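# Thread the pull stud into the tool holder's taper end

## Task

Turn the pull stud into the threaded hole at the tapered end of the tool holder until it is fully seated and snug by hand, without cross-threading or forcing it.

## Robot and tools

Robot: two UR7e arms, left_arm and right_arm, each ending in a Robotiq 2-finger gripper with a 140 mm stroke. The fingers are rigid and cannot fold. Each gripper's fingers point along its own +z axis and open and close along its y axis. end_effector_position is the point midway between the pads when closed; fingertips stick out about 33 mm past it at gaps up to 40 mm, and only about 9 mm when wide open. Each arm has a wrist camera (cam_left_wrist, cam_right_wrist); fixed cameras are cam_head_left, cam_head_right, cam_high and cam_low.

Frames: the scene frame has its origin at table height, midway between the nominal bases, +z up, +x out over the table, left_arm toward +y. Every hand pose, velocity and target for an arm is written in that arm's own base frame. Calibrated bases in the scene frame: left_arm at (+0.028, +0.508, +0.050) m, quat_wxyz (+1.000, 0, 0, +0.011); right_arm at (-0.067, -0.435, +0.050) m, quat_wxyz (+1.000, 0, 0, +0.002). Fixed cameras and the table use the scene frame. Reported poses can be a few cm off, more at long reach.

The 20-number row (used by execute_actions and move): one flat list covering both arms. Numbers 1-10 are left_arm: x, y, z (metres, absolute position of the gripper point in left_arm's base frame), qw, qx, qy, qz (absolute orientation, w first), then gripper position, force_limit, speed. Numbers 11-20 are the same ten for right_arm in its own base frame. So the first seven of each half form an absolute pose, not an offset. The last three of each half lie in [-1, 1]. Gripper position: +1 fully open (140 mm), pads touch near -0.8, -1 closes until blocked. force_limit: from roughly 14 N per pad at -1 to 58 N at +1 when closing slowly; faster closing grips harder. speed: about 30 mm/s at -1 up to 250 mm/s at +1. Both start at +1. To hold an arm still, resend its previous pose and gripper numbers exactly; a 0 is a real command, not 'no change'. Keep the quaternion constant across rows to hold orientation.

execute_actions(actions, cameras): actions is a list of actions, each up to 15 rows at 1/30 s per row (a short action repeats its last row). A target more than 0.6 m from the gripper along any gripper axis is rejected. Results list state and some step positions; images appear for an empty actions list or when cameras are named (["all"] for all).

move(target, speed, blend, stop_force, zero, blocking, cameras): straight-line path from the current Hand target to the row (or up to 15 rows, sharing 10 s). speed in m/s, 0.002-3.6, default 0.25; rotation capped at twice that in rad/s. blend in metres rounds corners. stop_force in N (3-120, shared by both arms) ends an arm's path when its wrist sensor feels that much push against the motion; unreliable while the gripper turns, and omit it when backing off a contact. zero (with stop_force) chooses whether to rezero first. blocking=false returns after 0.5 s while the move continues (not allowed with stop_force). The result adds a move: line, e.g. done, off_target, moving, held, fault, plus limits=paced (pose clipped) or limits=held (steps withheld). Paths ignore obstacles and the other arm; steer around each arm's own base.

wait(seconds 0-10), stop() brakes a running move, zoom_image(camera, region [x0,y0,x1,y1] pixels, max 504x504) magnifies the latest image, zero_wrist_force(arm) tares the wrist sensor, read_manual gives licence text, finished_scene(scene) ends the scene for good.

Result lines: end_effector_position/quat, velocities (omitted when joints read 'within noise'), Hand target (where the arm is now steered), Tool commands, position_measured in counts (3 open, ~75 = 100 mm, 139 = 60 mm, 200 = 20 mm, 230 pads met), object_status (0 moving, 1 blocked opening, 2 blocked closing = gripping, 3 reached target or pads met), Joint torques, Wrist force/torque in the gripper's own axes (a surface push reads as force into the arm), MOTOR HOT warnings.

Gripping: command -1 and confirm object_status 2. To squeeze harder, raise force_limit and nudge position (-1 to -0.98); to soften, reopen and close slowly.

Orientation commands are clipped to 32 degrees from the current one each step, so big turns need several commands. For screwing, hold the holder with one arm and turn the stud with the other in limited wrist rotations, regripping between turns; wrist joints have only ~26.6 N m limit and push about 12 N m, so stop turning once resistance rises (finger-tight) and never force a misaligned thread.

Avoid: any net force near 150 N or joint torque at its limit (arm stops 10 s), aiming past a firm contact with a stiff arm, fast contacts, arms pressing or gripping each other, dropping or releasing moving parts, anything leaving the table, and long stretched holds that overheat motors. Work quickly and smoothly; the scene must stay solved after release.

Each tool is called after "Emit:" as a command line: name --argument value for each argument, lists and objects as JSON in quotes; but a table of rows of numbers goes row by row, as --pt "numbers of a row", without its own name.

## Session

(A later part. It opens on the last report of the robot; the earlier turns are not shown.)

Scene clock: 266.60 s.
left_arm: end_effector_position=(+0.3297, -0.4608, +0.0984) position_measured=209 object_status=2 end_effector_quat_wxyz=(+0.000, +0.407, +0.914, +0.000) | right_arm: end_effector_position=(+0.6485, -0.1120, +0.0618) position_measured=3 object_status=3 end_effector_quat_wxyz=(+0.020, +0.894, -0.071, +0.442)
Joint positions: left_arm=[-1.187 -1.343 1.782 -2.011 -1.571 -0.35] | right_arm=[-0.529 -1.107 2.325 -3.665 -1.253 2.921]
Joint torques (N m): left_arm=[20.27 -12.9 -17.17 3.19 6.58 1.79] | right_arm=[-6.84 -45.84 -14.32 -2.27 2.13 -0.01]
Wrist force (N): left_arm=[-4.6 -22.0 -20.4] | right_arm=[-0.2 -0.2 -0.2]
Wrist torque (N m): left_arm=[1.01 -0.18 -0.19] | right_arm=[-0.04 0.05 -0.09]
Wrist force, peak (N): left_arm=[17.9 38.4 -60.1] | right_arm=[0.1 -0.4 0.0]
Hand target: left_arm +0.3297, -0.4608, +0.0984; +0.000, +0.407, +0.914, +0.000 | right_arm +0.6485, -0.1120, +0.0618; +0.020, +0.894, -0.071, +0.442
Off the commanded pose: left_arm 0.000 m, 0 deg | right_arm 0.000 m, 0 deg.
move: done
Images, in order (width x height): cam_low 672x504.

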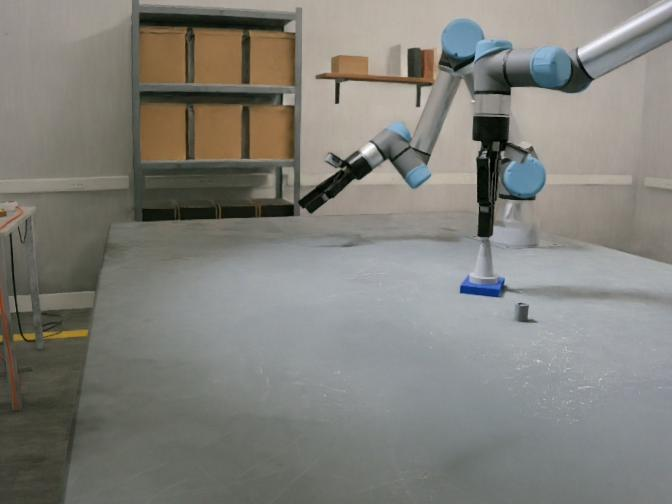

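Emit:
move --target '[0.3297,-0.4608,0.109,0,-0.4067,-0.9135,0,-1,0,-1,0.6485,-0.1120,0.0618,0.020,0.894,-0.071,0.442,1,1,1]' --speed 0.05 --cameras '["cam_low","cam_left_wrist","cam_high"]'

Emit:
zoom_image --camera "cam_low" --region '[465, 220, 505, 260]'

Emit:
zoom_image --camera "cam_left_wrist" --region '[310, 170, 410, 290]'

Emit:
move --target '[0.3297,-0.4608,0.109,0,0.9945,0.1045,0,-1,0,-1,0.6485,-0.1120,0.0618,0.020,0.894,-0.071,0.442,1,1,1]' --speed 0.4 --cameras '["cam_low","cam_left_wrist","cam_high"]'

Emit:
zoom_image --camera "cam_low" --region '[465, 220, 505, 260]'

Emit:
zoom_image --camera "cam_left_wrist" --region '[310, 170, 410, 290]'

Scene clock: 283.47 s.
left_arm: end_effector_position=(+0.3297, -0.4608, +0.1092) position_measured=209 object_status=2 end_effector_quat_wxyz=(+0.000, +0.407, +0.914, +0.000) | right_arm: end_effector_position=(+0.6485, -0.1120, +0.0618) position_measured=3 object_status=3 end_effector_quat_wxyz=(+0.020, +0.894, -0.071, +0.442)
Joint positions: left_arm=[-1.187 -1.353 1.766 -1.983 -1.571 -0.349] | right_arm=[-0.529 -1.107 2.325 -3.665 -1.253 2.921]
Joint torques (N m): left_arm=[-7.1 -27.8 -16.34 -5.31 -2.06 1.38] | right_arm=[-7.03 -44 -15.03 -2.23 2 0.04]
Wrist force (N): left_arm=[0.4 2.3 -1.0] | right_arm=[0.0 -0.1 0.0]
Wrist torque (N m): left_arm=[0.20 -0.47 -0.11] | right_arm=[-0.02 -0.01 -0.10]
Wrist force, peak (N): left_arm=[-5.1 -22.8 -21.6] | right_arm=[-0.3 -0.4 -0.1]
Hand target: left_arm +0.3297, -0.4608, +0.1090; +0.000, +0.407, +0.914, +0.000 | right_arm +0.6485, -0.1120, +0.0618; +0.020, +0.894, -0.071, +0.442
Off the commanded pose: left_arm 0.000 m, 0 deg | right_arm 0.000 m, 0 deg.
move: done
Images, in order (width x height): cam_high 672x504, cam_low 672x504, cam_left_wrist 672x504.

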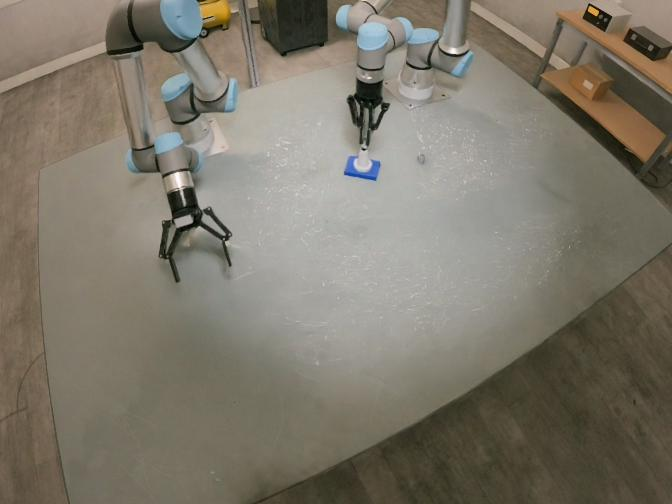

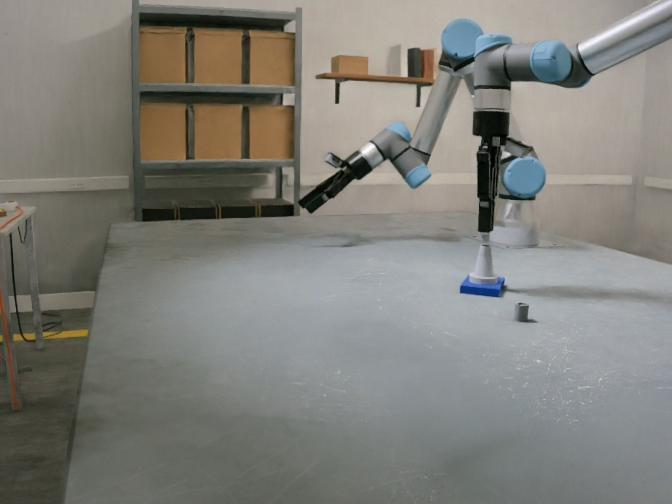

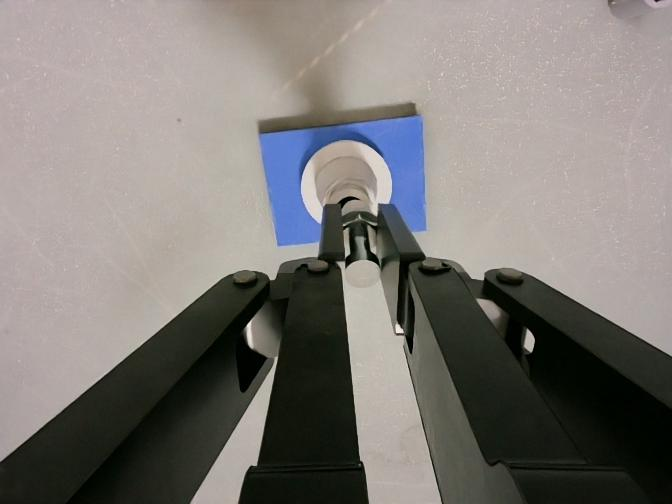

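Scaled by 12.600 from the camera's 672x504 image, which has a finer 960x720 frame.

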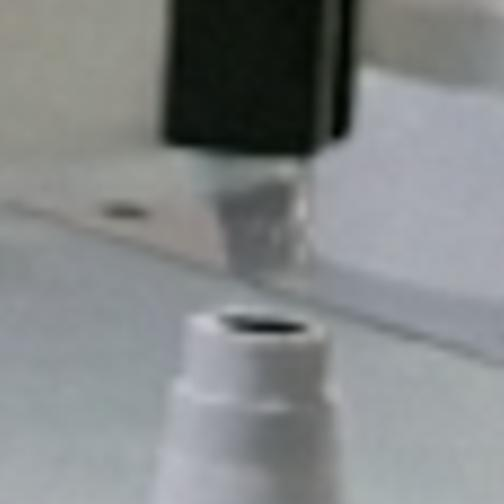

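Scaled by 4.200 from the camera's 672x504 image, which has a finer 960x720 frame.

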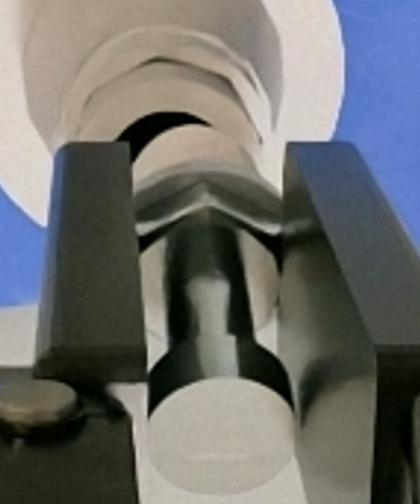

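Scene clock: 286.63 s.
left_arm: end_effector_position=(+0.3297, -0.4608, +0.1090) position_measured=209 object_status=2 end_effector_quat_wxyz=(+0.000, +0.995, +0.105, +0.000) | right_arm: end_effector_position=(+0.6485, -0.1120, +0.0618) position_measured=3 object_status=3 end_effector_quat_wxyz=(+0.020, +0.894, -0.071, +0.442)
Joint positions: left_arm=[-1.187 -1.353 1.766 -1.984 -1.571 1.745] | right_arm=[-0.529 -1.107 2.325 -3.665 -1.253 2.921]
Joint torques (N m): left_arm=[6.26 -24.99 -31.5 -1.12 -0.61 1.69] | right_arm=[-7.89 -44.74 -15.64 -2.14 1.98 0.04]
Wrist force (N): left_arm=[0.4 2.5 -1.0] | right_arm=[-0.1 -0.1 0.0]
Wrist torque (N m): left_arm=[0.27 -0.47 -0.07] | right_arm=[-0.01 0.02 -0.10]
Wrist force, peak (N): left_arm=[0.6 2.6 -1.1] | right_arm=[-0.3 -0.4 0.1]
Hand target: left_arm +0.3297, -0.4608, +0.1090; +0.000, +0.995, +0.105, +0.000 | right_arm +0.6485, -0.1120, +0.0618; +0.020, +0.894, -0.071, +0.442
Off the commanded pose: left_arm 0.000 m, 0 deg | right_arm 0.000 m, 0 deg.
move: done
Images, in order (width x height): cam_high 672x504, cam_low 672x504, cam_left_wrist 672x504.

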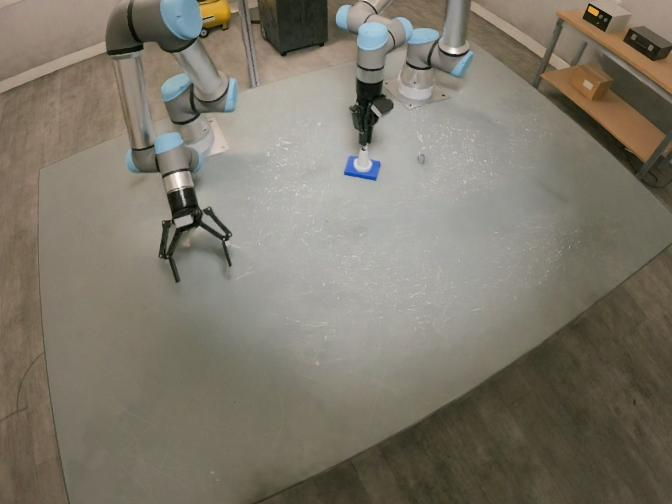

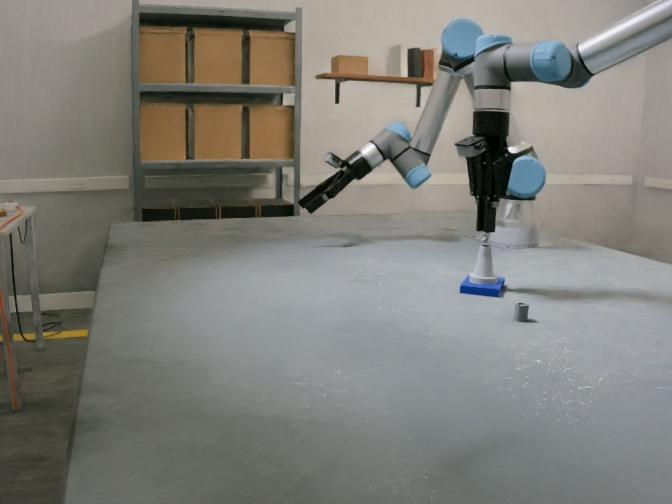

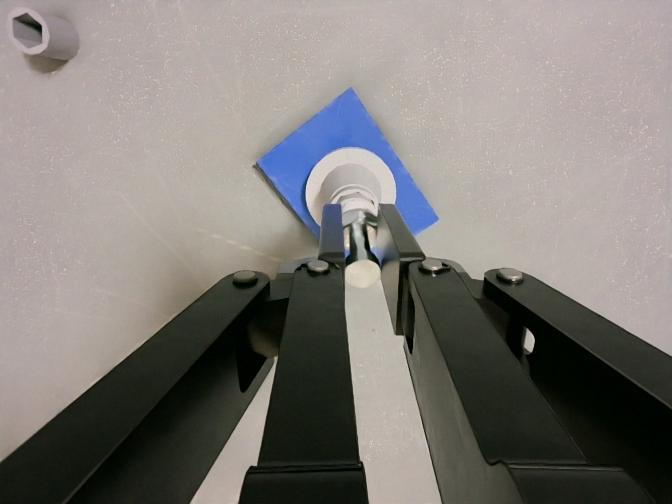

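Scaled by 12.600 from the camera's 672x504 image, which has a finer 960x720 frame.

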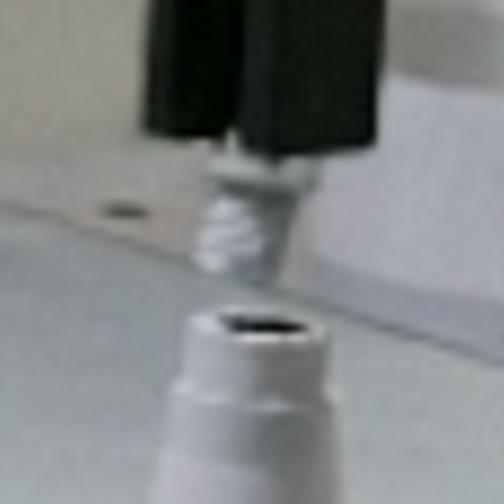

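Scaled by 4.200 from the camera's 672x504 image, which has a finer 960x720 frame.

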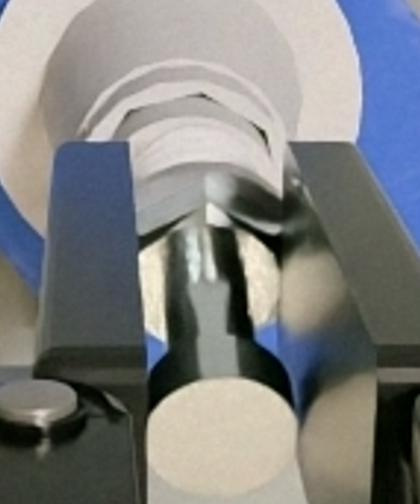

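Emit:
move --pt "0.3297 -0.4608 0.16 0 0.9945 0.1045 0 -1 0 -1 0.6485 -0.1120 0.0618 0.020 0.894 -0.071 0.442 1 1 1" --pt "0.3955 -0.2509 0.11 0.0127 0.987 0.1037 -0.1212 -1 0 -1 0.6485 -0.1120 0.0618 0.020 0.894 -0.071 0.442 1 1 1" --speed 0.2 --blend 0.02 --cameras '["cam_low","cam_left_wrist","cam_high","cam_head_left"]'

Emit:
zoom_image --camera "cam_low" --region '[490, 250, 560, 330]'

Emit:
zoom_image --camera "cam_high" --region '[380, 110, 460, 190]'

Emit:
zoom_image --camera "cam_left_wrist" --region '[280, 120, 440, 290]'

Emit:
zoom_image --camera "cam_head_left" --region '[210, 160, 290, 240]'

Scene clock: 318.63 s.
left_arm: end_effector_position=(+0.3955, -0.2510, +0.1100) position_measured=209 object_status=2 end_effector_quat_wxyz=(+0.013, +0.987, +0.104, -0.121) | right_arm: end_effector_position=(+0.6485, -0.1120, +0.0618) position_measured=3 object_status=3 end_effector_quat_wxyz=(+0.020, +0.894, -0.071, +0.442)
Joint positions: left_arm=[-0.722 -1.453 1.867 -1.838 -1.766 2.225] | right_arm=[-0.529 -1.107 2.325 -3.665 -1.253 2.921]
Joint torques (N m): left_arm=[8.65 -39.73 -27.4 -5.15 1.42 1.6] | right_arm=[-6.97 -45.09 -16.35 -2.11 1.95 -0.05]
Wrist force (N): left_arm=[0.1 2.6 -0.9] | right_arm=[-0.2 -0.1 -0.1]
Wrist torque (N m): left_arm=[0.29 -0.49 -0.07] | right_arm=[-0.03 0.05 -0.10]
Wrist force, peak (N): left_arm=[-1.0 4.1 -3.3] | right_arm=[0.1 -0.4 -0.4]
Hand target: left_arm +0.3955, -0.2509, +0.1100; +0.013, +0.987, +0.104, -0.121 | right_arm +0.6485, -0.1120, +0.0618; +0.020, +0.894, -0.071, +0.442
Off the commanded pose: left_arm 0.000 m, 0 deg | right_arm 0.000 m, 0 deg.
move: done
Images, in order (width x height): cam_head_left 672x504, cam_high 672x504, cam_low 672x504, cam_left_wrist 672x504.

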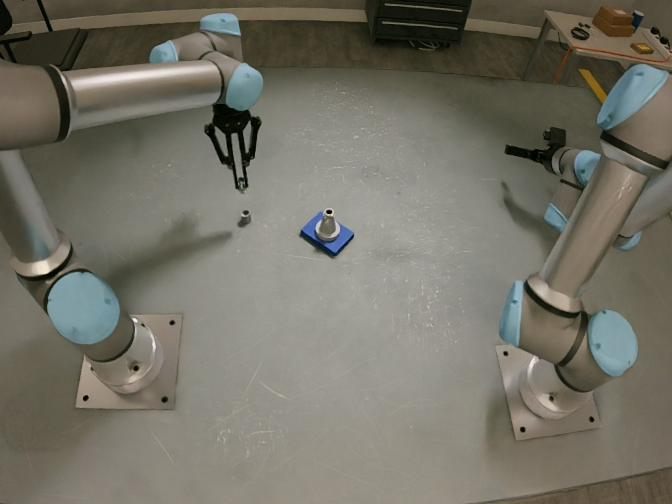

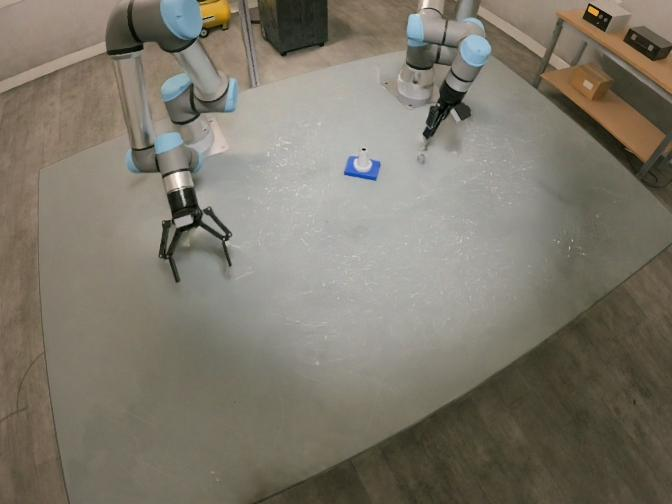

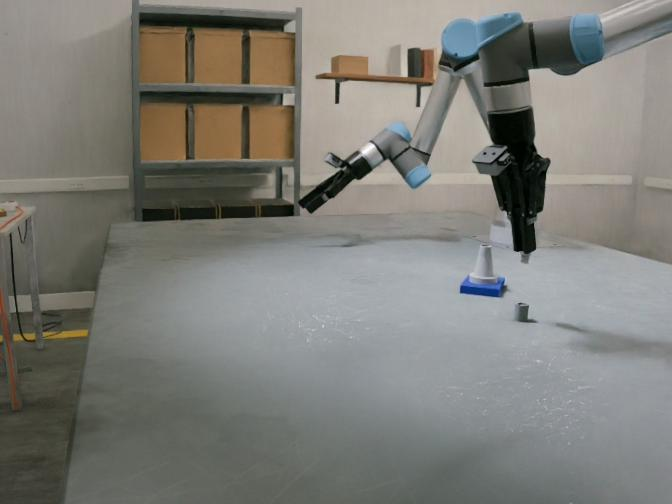

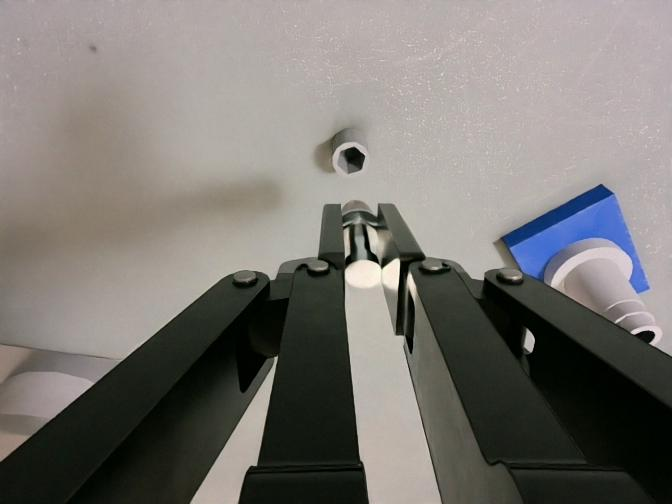

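Scaled by 6.300 from the camera's 672x504 image, which has a finer 960x720 frame.

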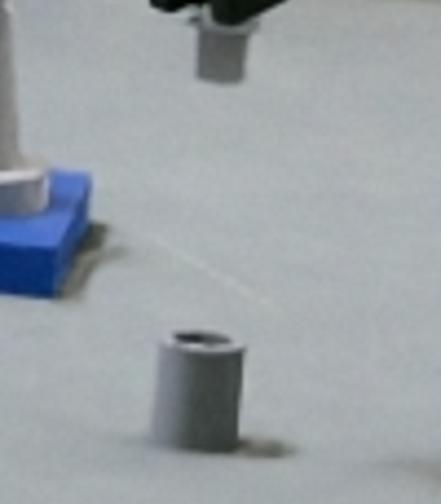

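Scaled by 6.300 from the camera's 672x504 image, which has a finer 960x720 frame.

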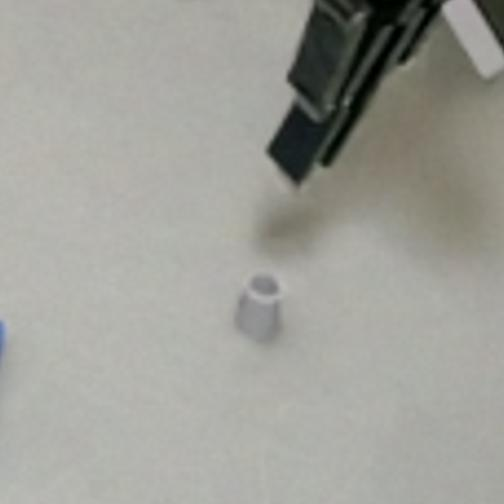

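Scaled by 2.965 from the camera's 672x504 image, which has a finer 960x720 frame.

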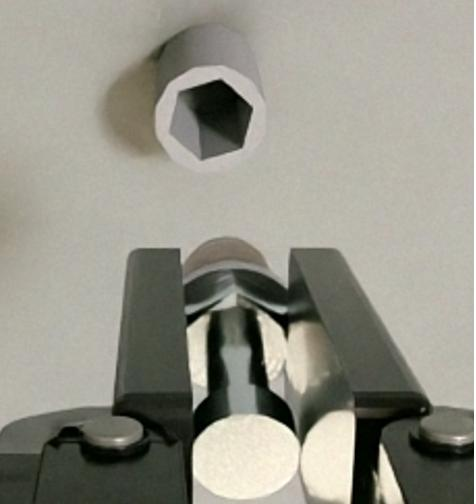

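Scaled by 6.300 from the camera's 672x504 image, which has a finer 960x720 frame.

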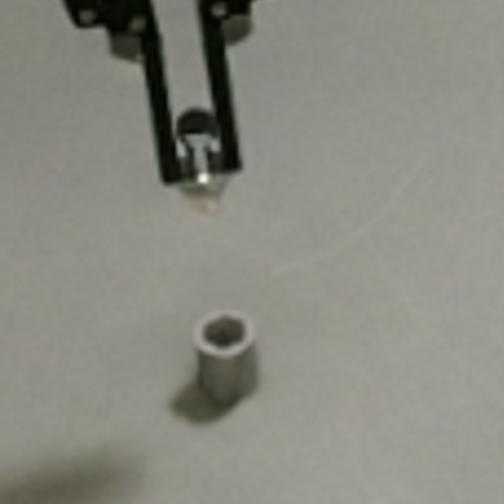

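Emit:
move --target '[0.3955,-0.2509,0.045,0.0127,0.987,0.1037,-0.1212,-1,0,-1,0.6485,-0.1120,0.0618,0.020,0.894,-0.071,0.442,1,1,1]' --speed 0.06

Emit:
move --target '[0.3955,-0.2509,0.019,0.0127,0.987,0.1037,-0.1212,-1,0,-1,0.6485,-0.1120,0.0618,0.020,0.894,-0.071,0.442,1,1,1]' --speed 0.01 --stop_force 5 --cameras '["cam_low","cam_left_wrist","cam_head_left"]'

Emit:
zoom_image --camera "cam_low" --region '[490, 270, 550, 330]'

Emit:
zoom_image --camera "cam_left_wrist" --region '[280, 140, 440, 300]'

Emit:
zoom_image --camera "cam_head_left" --region '[215, 180, 275, 240]'

Scene clock: 327.73 s.
left_arm: end_effector_position=(+0.3955, -0.2509, +0.0449) position_measured=209 object_status=2 end_effector_quat_wxyz=(+0.013, +0.987, +0.104, -0.121) | right_arm: end_effector_position=(+0.6485, -0.1120, +0.0618) position_measured=3 object_status=3 end_effector_quat_wxyz=(+0.020, +0.894, -0.071, +0.442)
Joint positions: left_arm=[-0.722 -1.375 1.963 -2.012 -1.766 2.225] | right_arm=[-0.529 -1.107 2.325 -3.665 -1.253 2.921]
Joint torques (N m): left_arm=[7.69 -42.39 -29.72 -0.17 1.41 0.94] | right_arm=[-7.03 -44.16 -16.95 -2.13 2.18 0.05]
Wrist force (N): left_arm=[-0.2 2.5 -1.1] | right_arm=[0.1 -0.2 -0.3]
Wrist torque (N m): left_arm=[0.26 -0.40 -0.09] | right_arm=[-0.03 -0.02 -0.10]
Wrist force, peak (N): left_arm=[0.2 2.8 -1.9] | right_arm=[0.0 -0.5 -0.1]
Hand target: left_arm +0.3955, -0.2509, +0.0450; +0.013, +0.987, +0.104, -0.121 | right_arm +0.6485, -0.1120, +0.0618; +0.020, +0.894, -0.071, +0.442
Off the commanded pose: left_arm 0.000 m, 0 deg | right_arm 0.000 m, 0 deg.
move: done

Scene clock: 329.83 s.
left_arm: end_effector_position=(+0.3955, -0.2509, +0.0343) position_measured=209 object_status=2 end_effector_quat_wxyz=(+0.013, +0.987, +0.104, -0.121) | right_arm: end_effector_position=(+0.6485, -0.1120, +0.0618) position_measured=3 object_status=3 end_effector_quat_wxyz=(+0.020, +0.894, -0.071, +0.442)
Joint positions: left_arm=[-0.722 -1.359 1.977 -2.041 -1.766 2.225] | right_arm=[-0.529 -1.107 2.325 -3.665 -1.253 2.921]
Joint torques (N m): left_arm=[5.36 -39.92 -27.7 0 1.27 -0.73] | right_arm=[-7.54 -44.79 -17.49 -2.1 1.9 -0.03]
Wrist force (N): left_arm=[-1.9 2.5 -4.9] | right_arm=[-0.1 -0.1 0.0]
Wrist torque (N m): left_arm=[0.31 -0.45 -0.08] | right_arm=[-0.02 0.02 -0.10]
Wrist force, peak (N): left_arm=[-8.3 1.6 -16.0] | right_arm=[0.1 -0.4 -0.1]
Hand target: left_arm +0.3955, -0.2509, +0.0343; +0.013, +0.987, +0.104, -0.121 | right_arm +0.6485, -0.1120, +0.0618; +0.020, +0.894, -0.071, +0.442
Off the commanded pose: left_arm 0.015 m, 0 deg | right_arm 0.000 m, 0 deg.
move: contact (left_arm)
Images, in order (width x height): cam_head_left 672x504, cam_low 672x504, cam_left_wrist 672x504.

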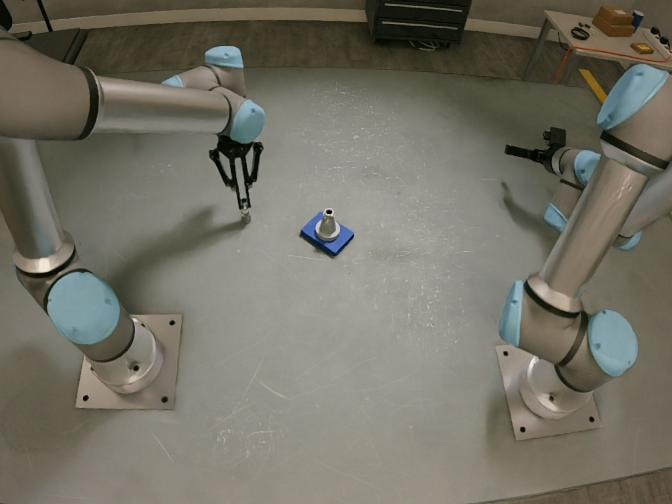

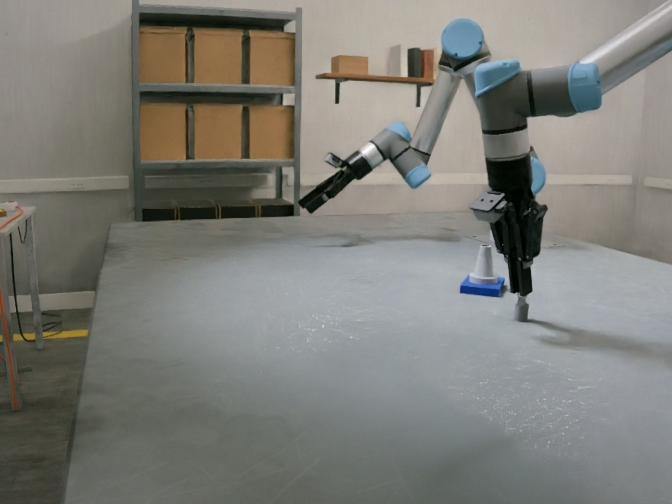

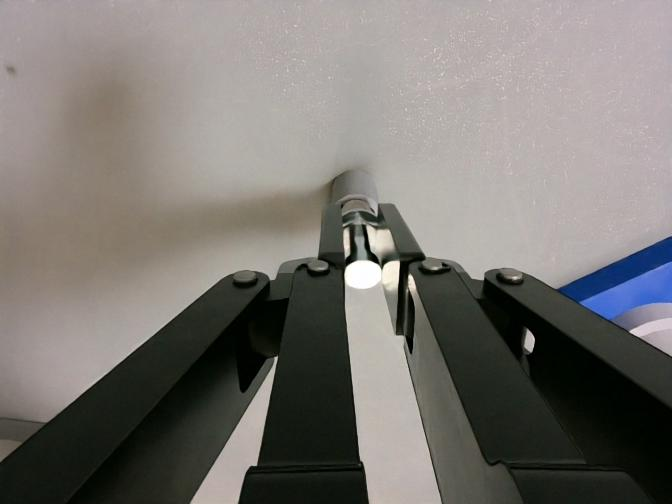

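Scaled by 8.400 from the camera's 672x504 image, which has a finer 960x720 frame.

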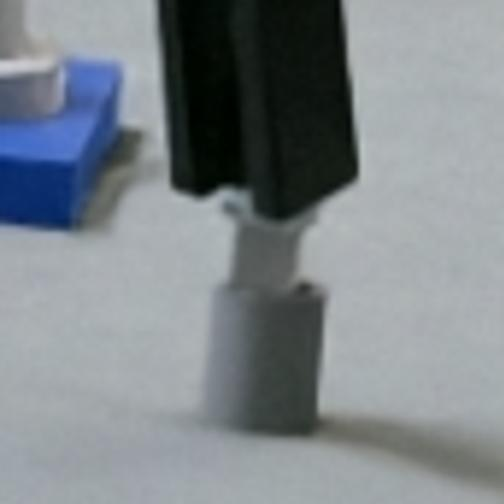

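Scaled by 3.150 from the camera's 672x504 image, which has a finer 960x720 frame.

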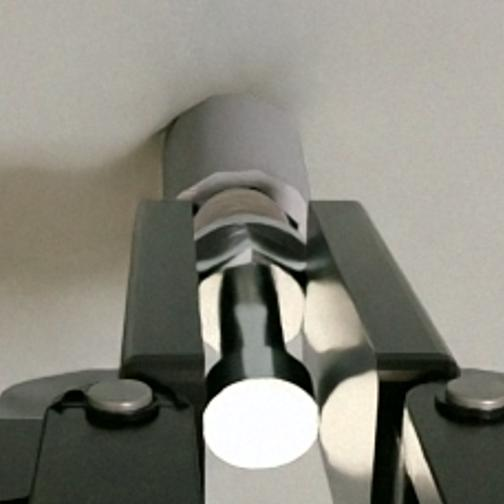

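Scaled by 8.400 from the camera's 672x504 image, which has a finer 960x720 frame.

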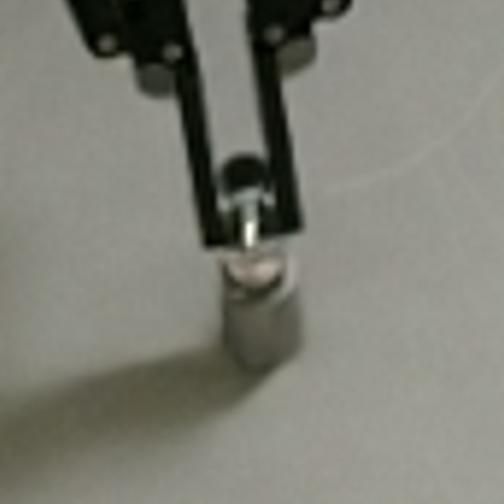

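Emit:
move --pt "0.3955 -0.2509 0.0355 0.0127 0.987 0.1037 -0.1212 -1 0 -1 0.6485 -0.1120 0.0618 0.020 0.894 -0.071 0.442 1 1 1" --pt "0.3940 -0.2515 0.0355 0.0127 0.987 0.1037 -0.1212 -1 0 -1 0.6485 -0.1120 0.0618 0.020 0.894 -0.071 0.442 1 1 1" --speed 0.03

Emit:
move --target '[0.3940,-0.2515,0.019,0.0127,0.987,0.1037,-0.1212,-1,0,-1,0.6485,-0.1120,0.0618,0.020,0.894,-0.071,0.442,1,1,1]' --speed 0.01 --stop_force 5 --cameras '["cam_low","cam_left_wrist","cam_head_left"]'

Emit:
zoom_image --camera "cam_low" --region '[490, 270, 550, 330]'

Emit:
zoom_image --camera "cam_left_wrist" --region '[280, 140, 440, 300]'

Scene clock: 341.53 s.
left_arm: end_effector_position=(+0.3939, -0.2515, +0.0355) position_measured=209 object_status=2 end_effector_quat_wxyz=(+0.013, +0.987, +0.104, -0.121) | right_arm: end_effector_position=(+0.6485, -0.1120, +0.0618) position_measured=3 object_status=3 end_effector_quat_wxyz=(+0.020, +0.894, -0.071, +0.442)
Joint positions: left_arm=[-0.725 -1.363 1.979 -2.039 -1.766 2.222] | right_arm=[-0.529 -1.107 2.325 -3.665 -1.253 2.921]
Joint torques (N m): left_arm=[7.15 -25.05 -25.7 -4.81 -2.58 0.72] | right_arm=[-6.5 -44.47 -17.56 -2.21 1.94 0.02]
Wrist force (N): left_arm=[-0.1 2.5 -0.8] | right_arm=[0.0 -0.3 -0.1]
Wrist torque (N m): left_arm=[0.26 -0.44 -0.07] | right_arm=[-0.06 0.01 -0.10]
Wrist force, peak (N): left_arm=[-1.8 2.6 -5.0] | right_arm=[-0.3 -0.3 -0.1]
Hand target: left_arm +0.3940, -0.2515, +0.0355; +0.013, +0.987, +0.104, -0.121 | right_arm +0.6485, -0.1120, +0.0618; +0.020, +0.894, -0.071, +0.442
Off the commanded pose: left_arm 0.000 m, 0 deg | right_arm 0.000 m, 0 deg.
move: done

Scene clock: 344.20 s.
left_arm: end_effector_position=(+0.3940, -0.2515, +0.0195) position_measured=209 object_status=2 end_effector_quat_wxyz=(+0.013, +0.987, +0.104, -0.121) | right_arm: end_effector_position=(+0.6485, -0.1120, +0.0618) position_measured=3 object_status=3 end_effector_quat_wxyz=(+0.020, +0.894, -0.071, +0.442)
Joint positions: left_arm=[-0.724 -1.339 1.997 -2.082 -1.767 2.222] | right_arm=[-0.529 -1.107 2.325 -3.665 -1.253 2.921]
Joint torques (N m): left_arm=[6.81 -41.08 -27.41 -0.18 -1.32 1.72] | right_arm=[-7.05 -44.9 -17.43 -2.24 1.92 0.02]
Wrist force (N): left_arm=[-0.9 2.9 -2.8] | right_arm=[0.0 -0.1 0.1]
Wrist torque (N m): left_arm=[0.31 -0.48 -0.06] | right_arm=[-0.02 0.00 -0.09]
Wrist force, peak (N): left_arm=[-3.1 1.3 -12.8] | right_arm=[-0.2 -0.6 -0.1]
Hand target: left_arm +0.3940, -0.2515, +0.0195; +0.013, +0.987, +0.104, -0.121 | right_arm +0.6485, -0.1120, +0.0618; +0.020, +0.894, -0.071, +0.442
Off the commanded pose: left_arm 0.001 m, 0 deg | right_arm 0.000 m, 0 deg.
move: contact (left_arm)
Images, in order (width x height): cam_head_left 672x504, cam_low 672x504, cam_left_wrist 672x504.

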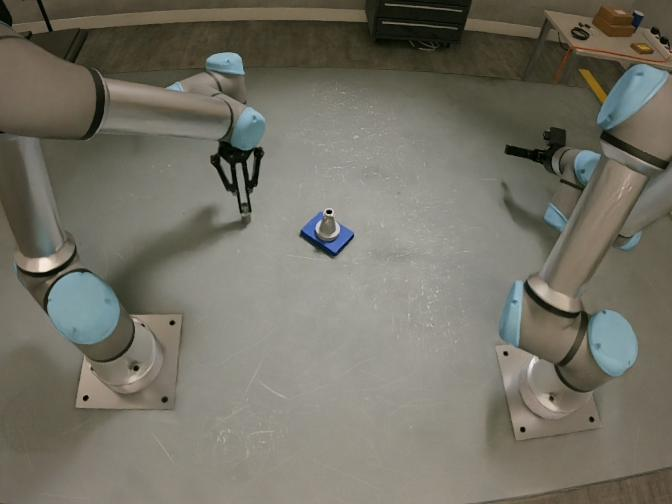

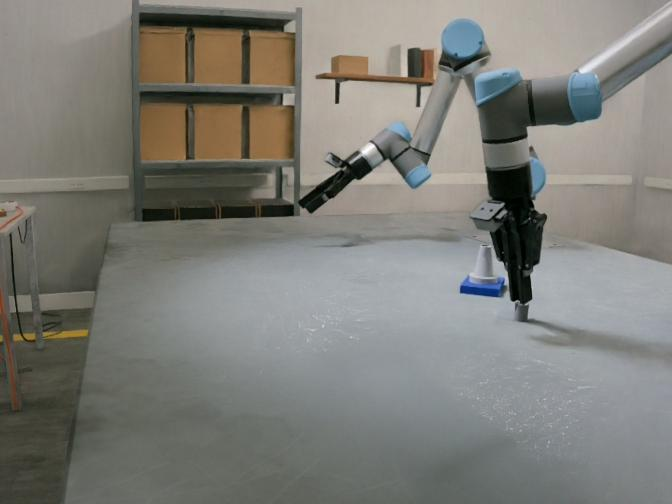

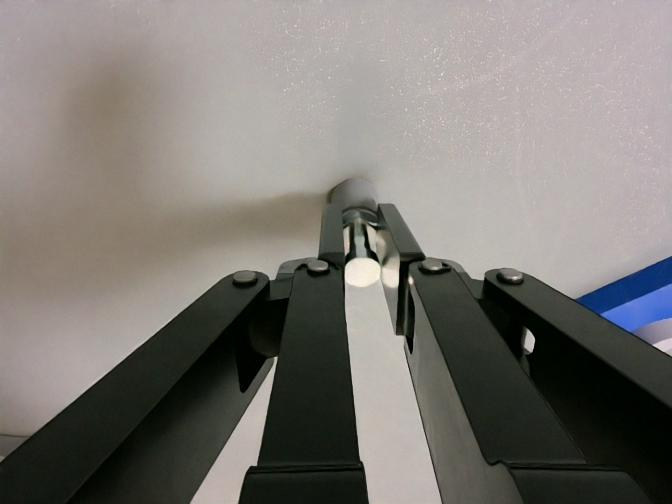

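Scaled by 8.400 from the camera's 672x504 image, which has a finer 960x720 frame.

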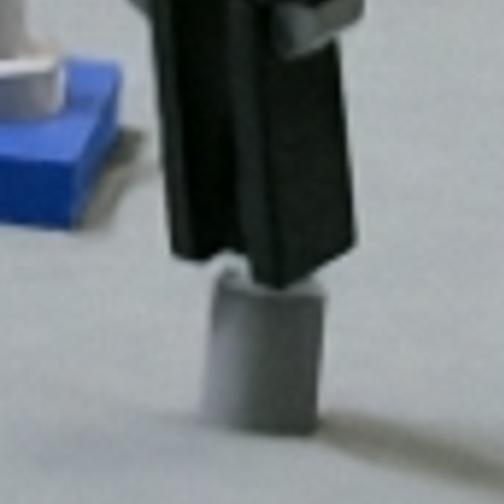

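Scaled by 3.150 from the camera's 672x504 image, which has a finer 960x720 frame.

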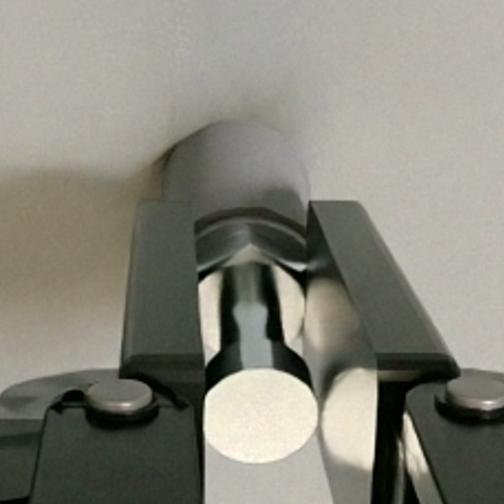

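Emit:
move --pt "0.3940 -0.2515 0.0198 0.0127 0.987 0.1037 -0.1212 -1 0 -1 0.6485 -0.1120 0.0618 0.020 0.894 -0.071 0.442 1 1 1" --pt "0.3940 -0.2515 0.0198 0.0127 0.987 0.1037 -0.1212 0.5 0 -1 0.6485 -0.1120 0.0618 0.020 0.894 -0.071 0.442 1 1 1" --speed 0.05

Emit:
move --pt "0.4100 -0.2515 0.09 0.0127 0.987 0.1037 -0.1212 0.5 0 -1 0.6485 -0.1120 0.0618 0.020 0.894 -0.071 0.442 1 1 1" --pt "0.387 -0.2527 0.11 0 0.4067 0.9135 0 0.5 0 -1 0.6485 -0.1120 0.0618 0.020 0.894 -0.071 0.442 1 1 1" --pt "0.387 -0.2527 0.11 0 -0.5878 0.809 0 0.5 0 -1 0.6485 -0.1120 0.0618 0.020 0.894 -0.071 0.442 1 1 1" --pt "0.387 -0.2527 0.07 0 0.9945 0.1045 0 0.5 0 -1 0.6485 -0.1120 0.0618 0.020 0.894 -0.071 0.442 1 1 1" --speed 0.5 --cameras '["cam_low","cam_left_wrist"]'

Emit:
zoom_image --camera "cam_left_wrist" --region '[300, 160, 400, 260]'

Emit:
zoom_image --camera "cam_low" --region '[490, 270, 550, 330]'

Scene clock: 359.73 s.
left_arm: end_effector_position=(+0.3940, -0.2515, +0.0198) position_measured=66 object_status=0 end_effector_quat_wxyz=(+0.013, +0.987, +0.104, -0.121) | right_arm: end_effector_position=(+0.6485, -0.1120, +0.0618) position_measured=3 object_status=3 end_effector_quat_wxyz=(+0.020, +0.894, -0.071, +0.442)
Joint positions: left_arm=[-0.725 -1.339 1.997 -2.081 -1.767 2.222] | right_arm=[-0.529 -1.107 2.325 -3.665 -1.253 2.921]
Joint torques (N m): left_arm=[-5.47 -39.09 -26.25 -1.94 0.79 -0.39] | right_arm=[-7.3 -44.31 -17.66 -2.09 1.98 -0.1]
Wrist force (N): left_arm=[-0.2 2.8 -1.5] | right_arm=[0.2 -0.2 -0.1]
Wrist torque (N m): left_arm=[0.34 -0.45 -0.06] | right_arm=[-0.05 -0.04 -0.10]
Wrist force, peak (N): left_arm=[-1.0 2.9 -3.2] | right_arm=[-0.2 -0.5 -0.1]
Hand target: left_arm +0.3940, -0.2515, +0.0198; +0.013, +0.987, +0.104, -0.121 | right_arm +0.6485, -0.1120, +0.0618; +0.020, +0.894, -0.071, +0.442
Off the commanded pose: left_arm 0.000 m, 0 deg | right_arm 0.000 m, 0 deg.
move: done

Scene clock: 367.83 s.
left_arm: end_effector_position=(+0.3870, -0.2527, +0.0699) position_measured=66 object_status=3 end_effector_quat_wxyz=(+0.000, +0.995, +0.104, +0.000) | right_arm: end_effector_position=(+0.6485, -0.1120, +0.0618) position_measured=3 object_status=3 end_effector_quat_wxyz=(+0.020, +0.894, -0.071, +0.442)
Joint positions: left_arm=[-0.871 -1.549 2.103 -2.125 -1.571 -4.222] | right_arm=[-0.529 -1.107 2.325 -3.665 -1.253 2.921]
Joint torques (N m): left_arm=[0.58 -32.63 -26.63 -0.37 -0.32 -1.71] | right_arm=[-7.08 -44.4 -18.48 -2.06 2.17 0.13]
Wrist force (N): left_arm=[0.6 2.6 -1.9] | right_arm=[0.0 -0.1 0.1]
Wrist torque (N m): left_arm=[0.29 -0.53 -0.25] | right_arm=[-0.03 0.00 -0.09]
Wrist force, peak (N): left_arm=[-0.4 2.6 -3.7] | right_arm=[-0.1 -0.5 0.1]
Hand target: left_arm +0.3870, -0.2527, +0.0700; +0.000, +0.995, +0.105, +0.000 | right_arm +0.6485, -0.1120, +0.0618; +0.020, +0.894, -0.071, +0.442
Off the commanded pose: left_arm 0.000 m, 0 deg | right_arm 0.000 m, 0 deg.
move: done
Images, in order (width x height): cam_low 672x504, cam_left_wrist 672x504.

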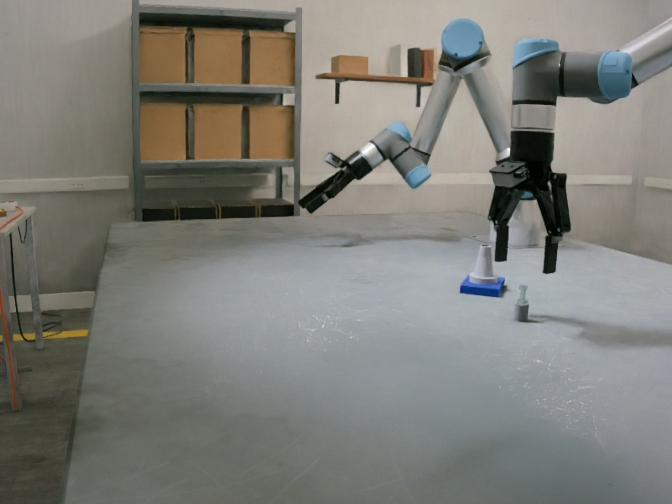

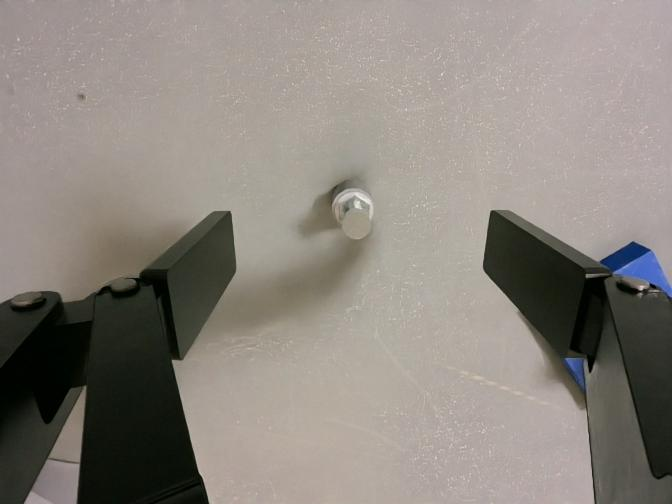

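Scaled by 5.040 from the camera's 672x504 image, which has a finer 960x720 frame.

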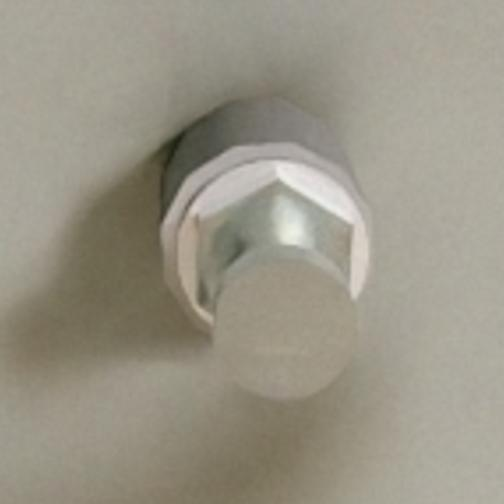

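Scaled by 8.400 from the camera's 672x504 image, which has a finer 960x720 frame.

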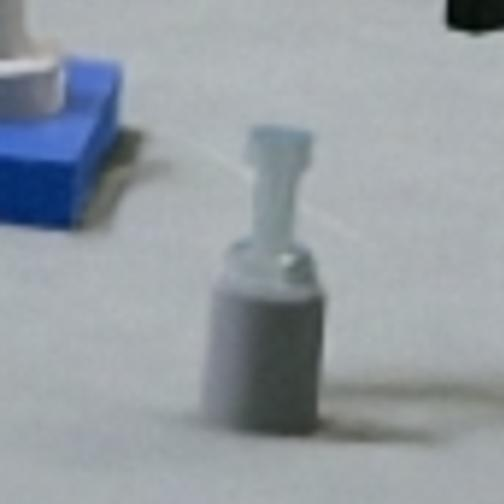

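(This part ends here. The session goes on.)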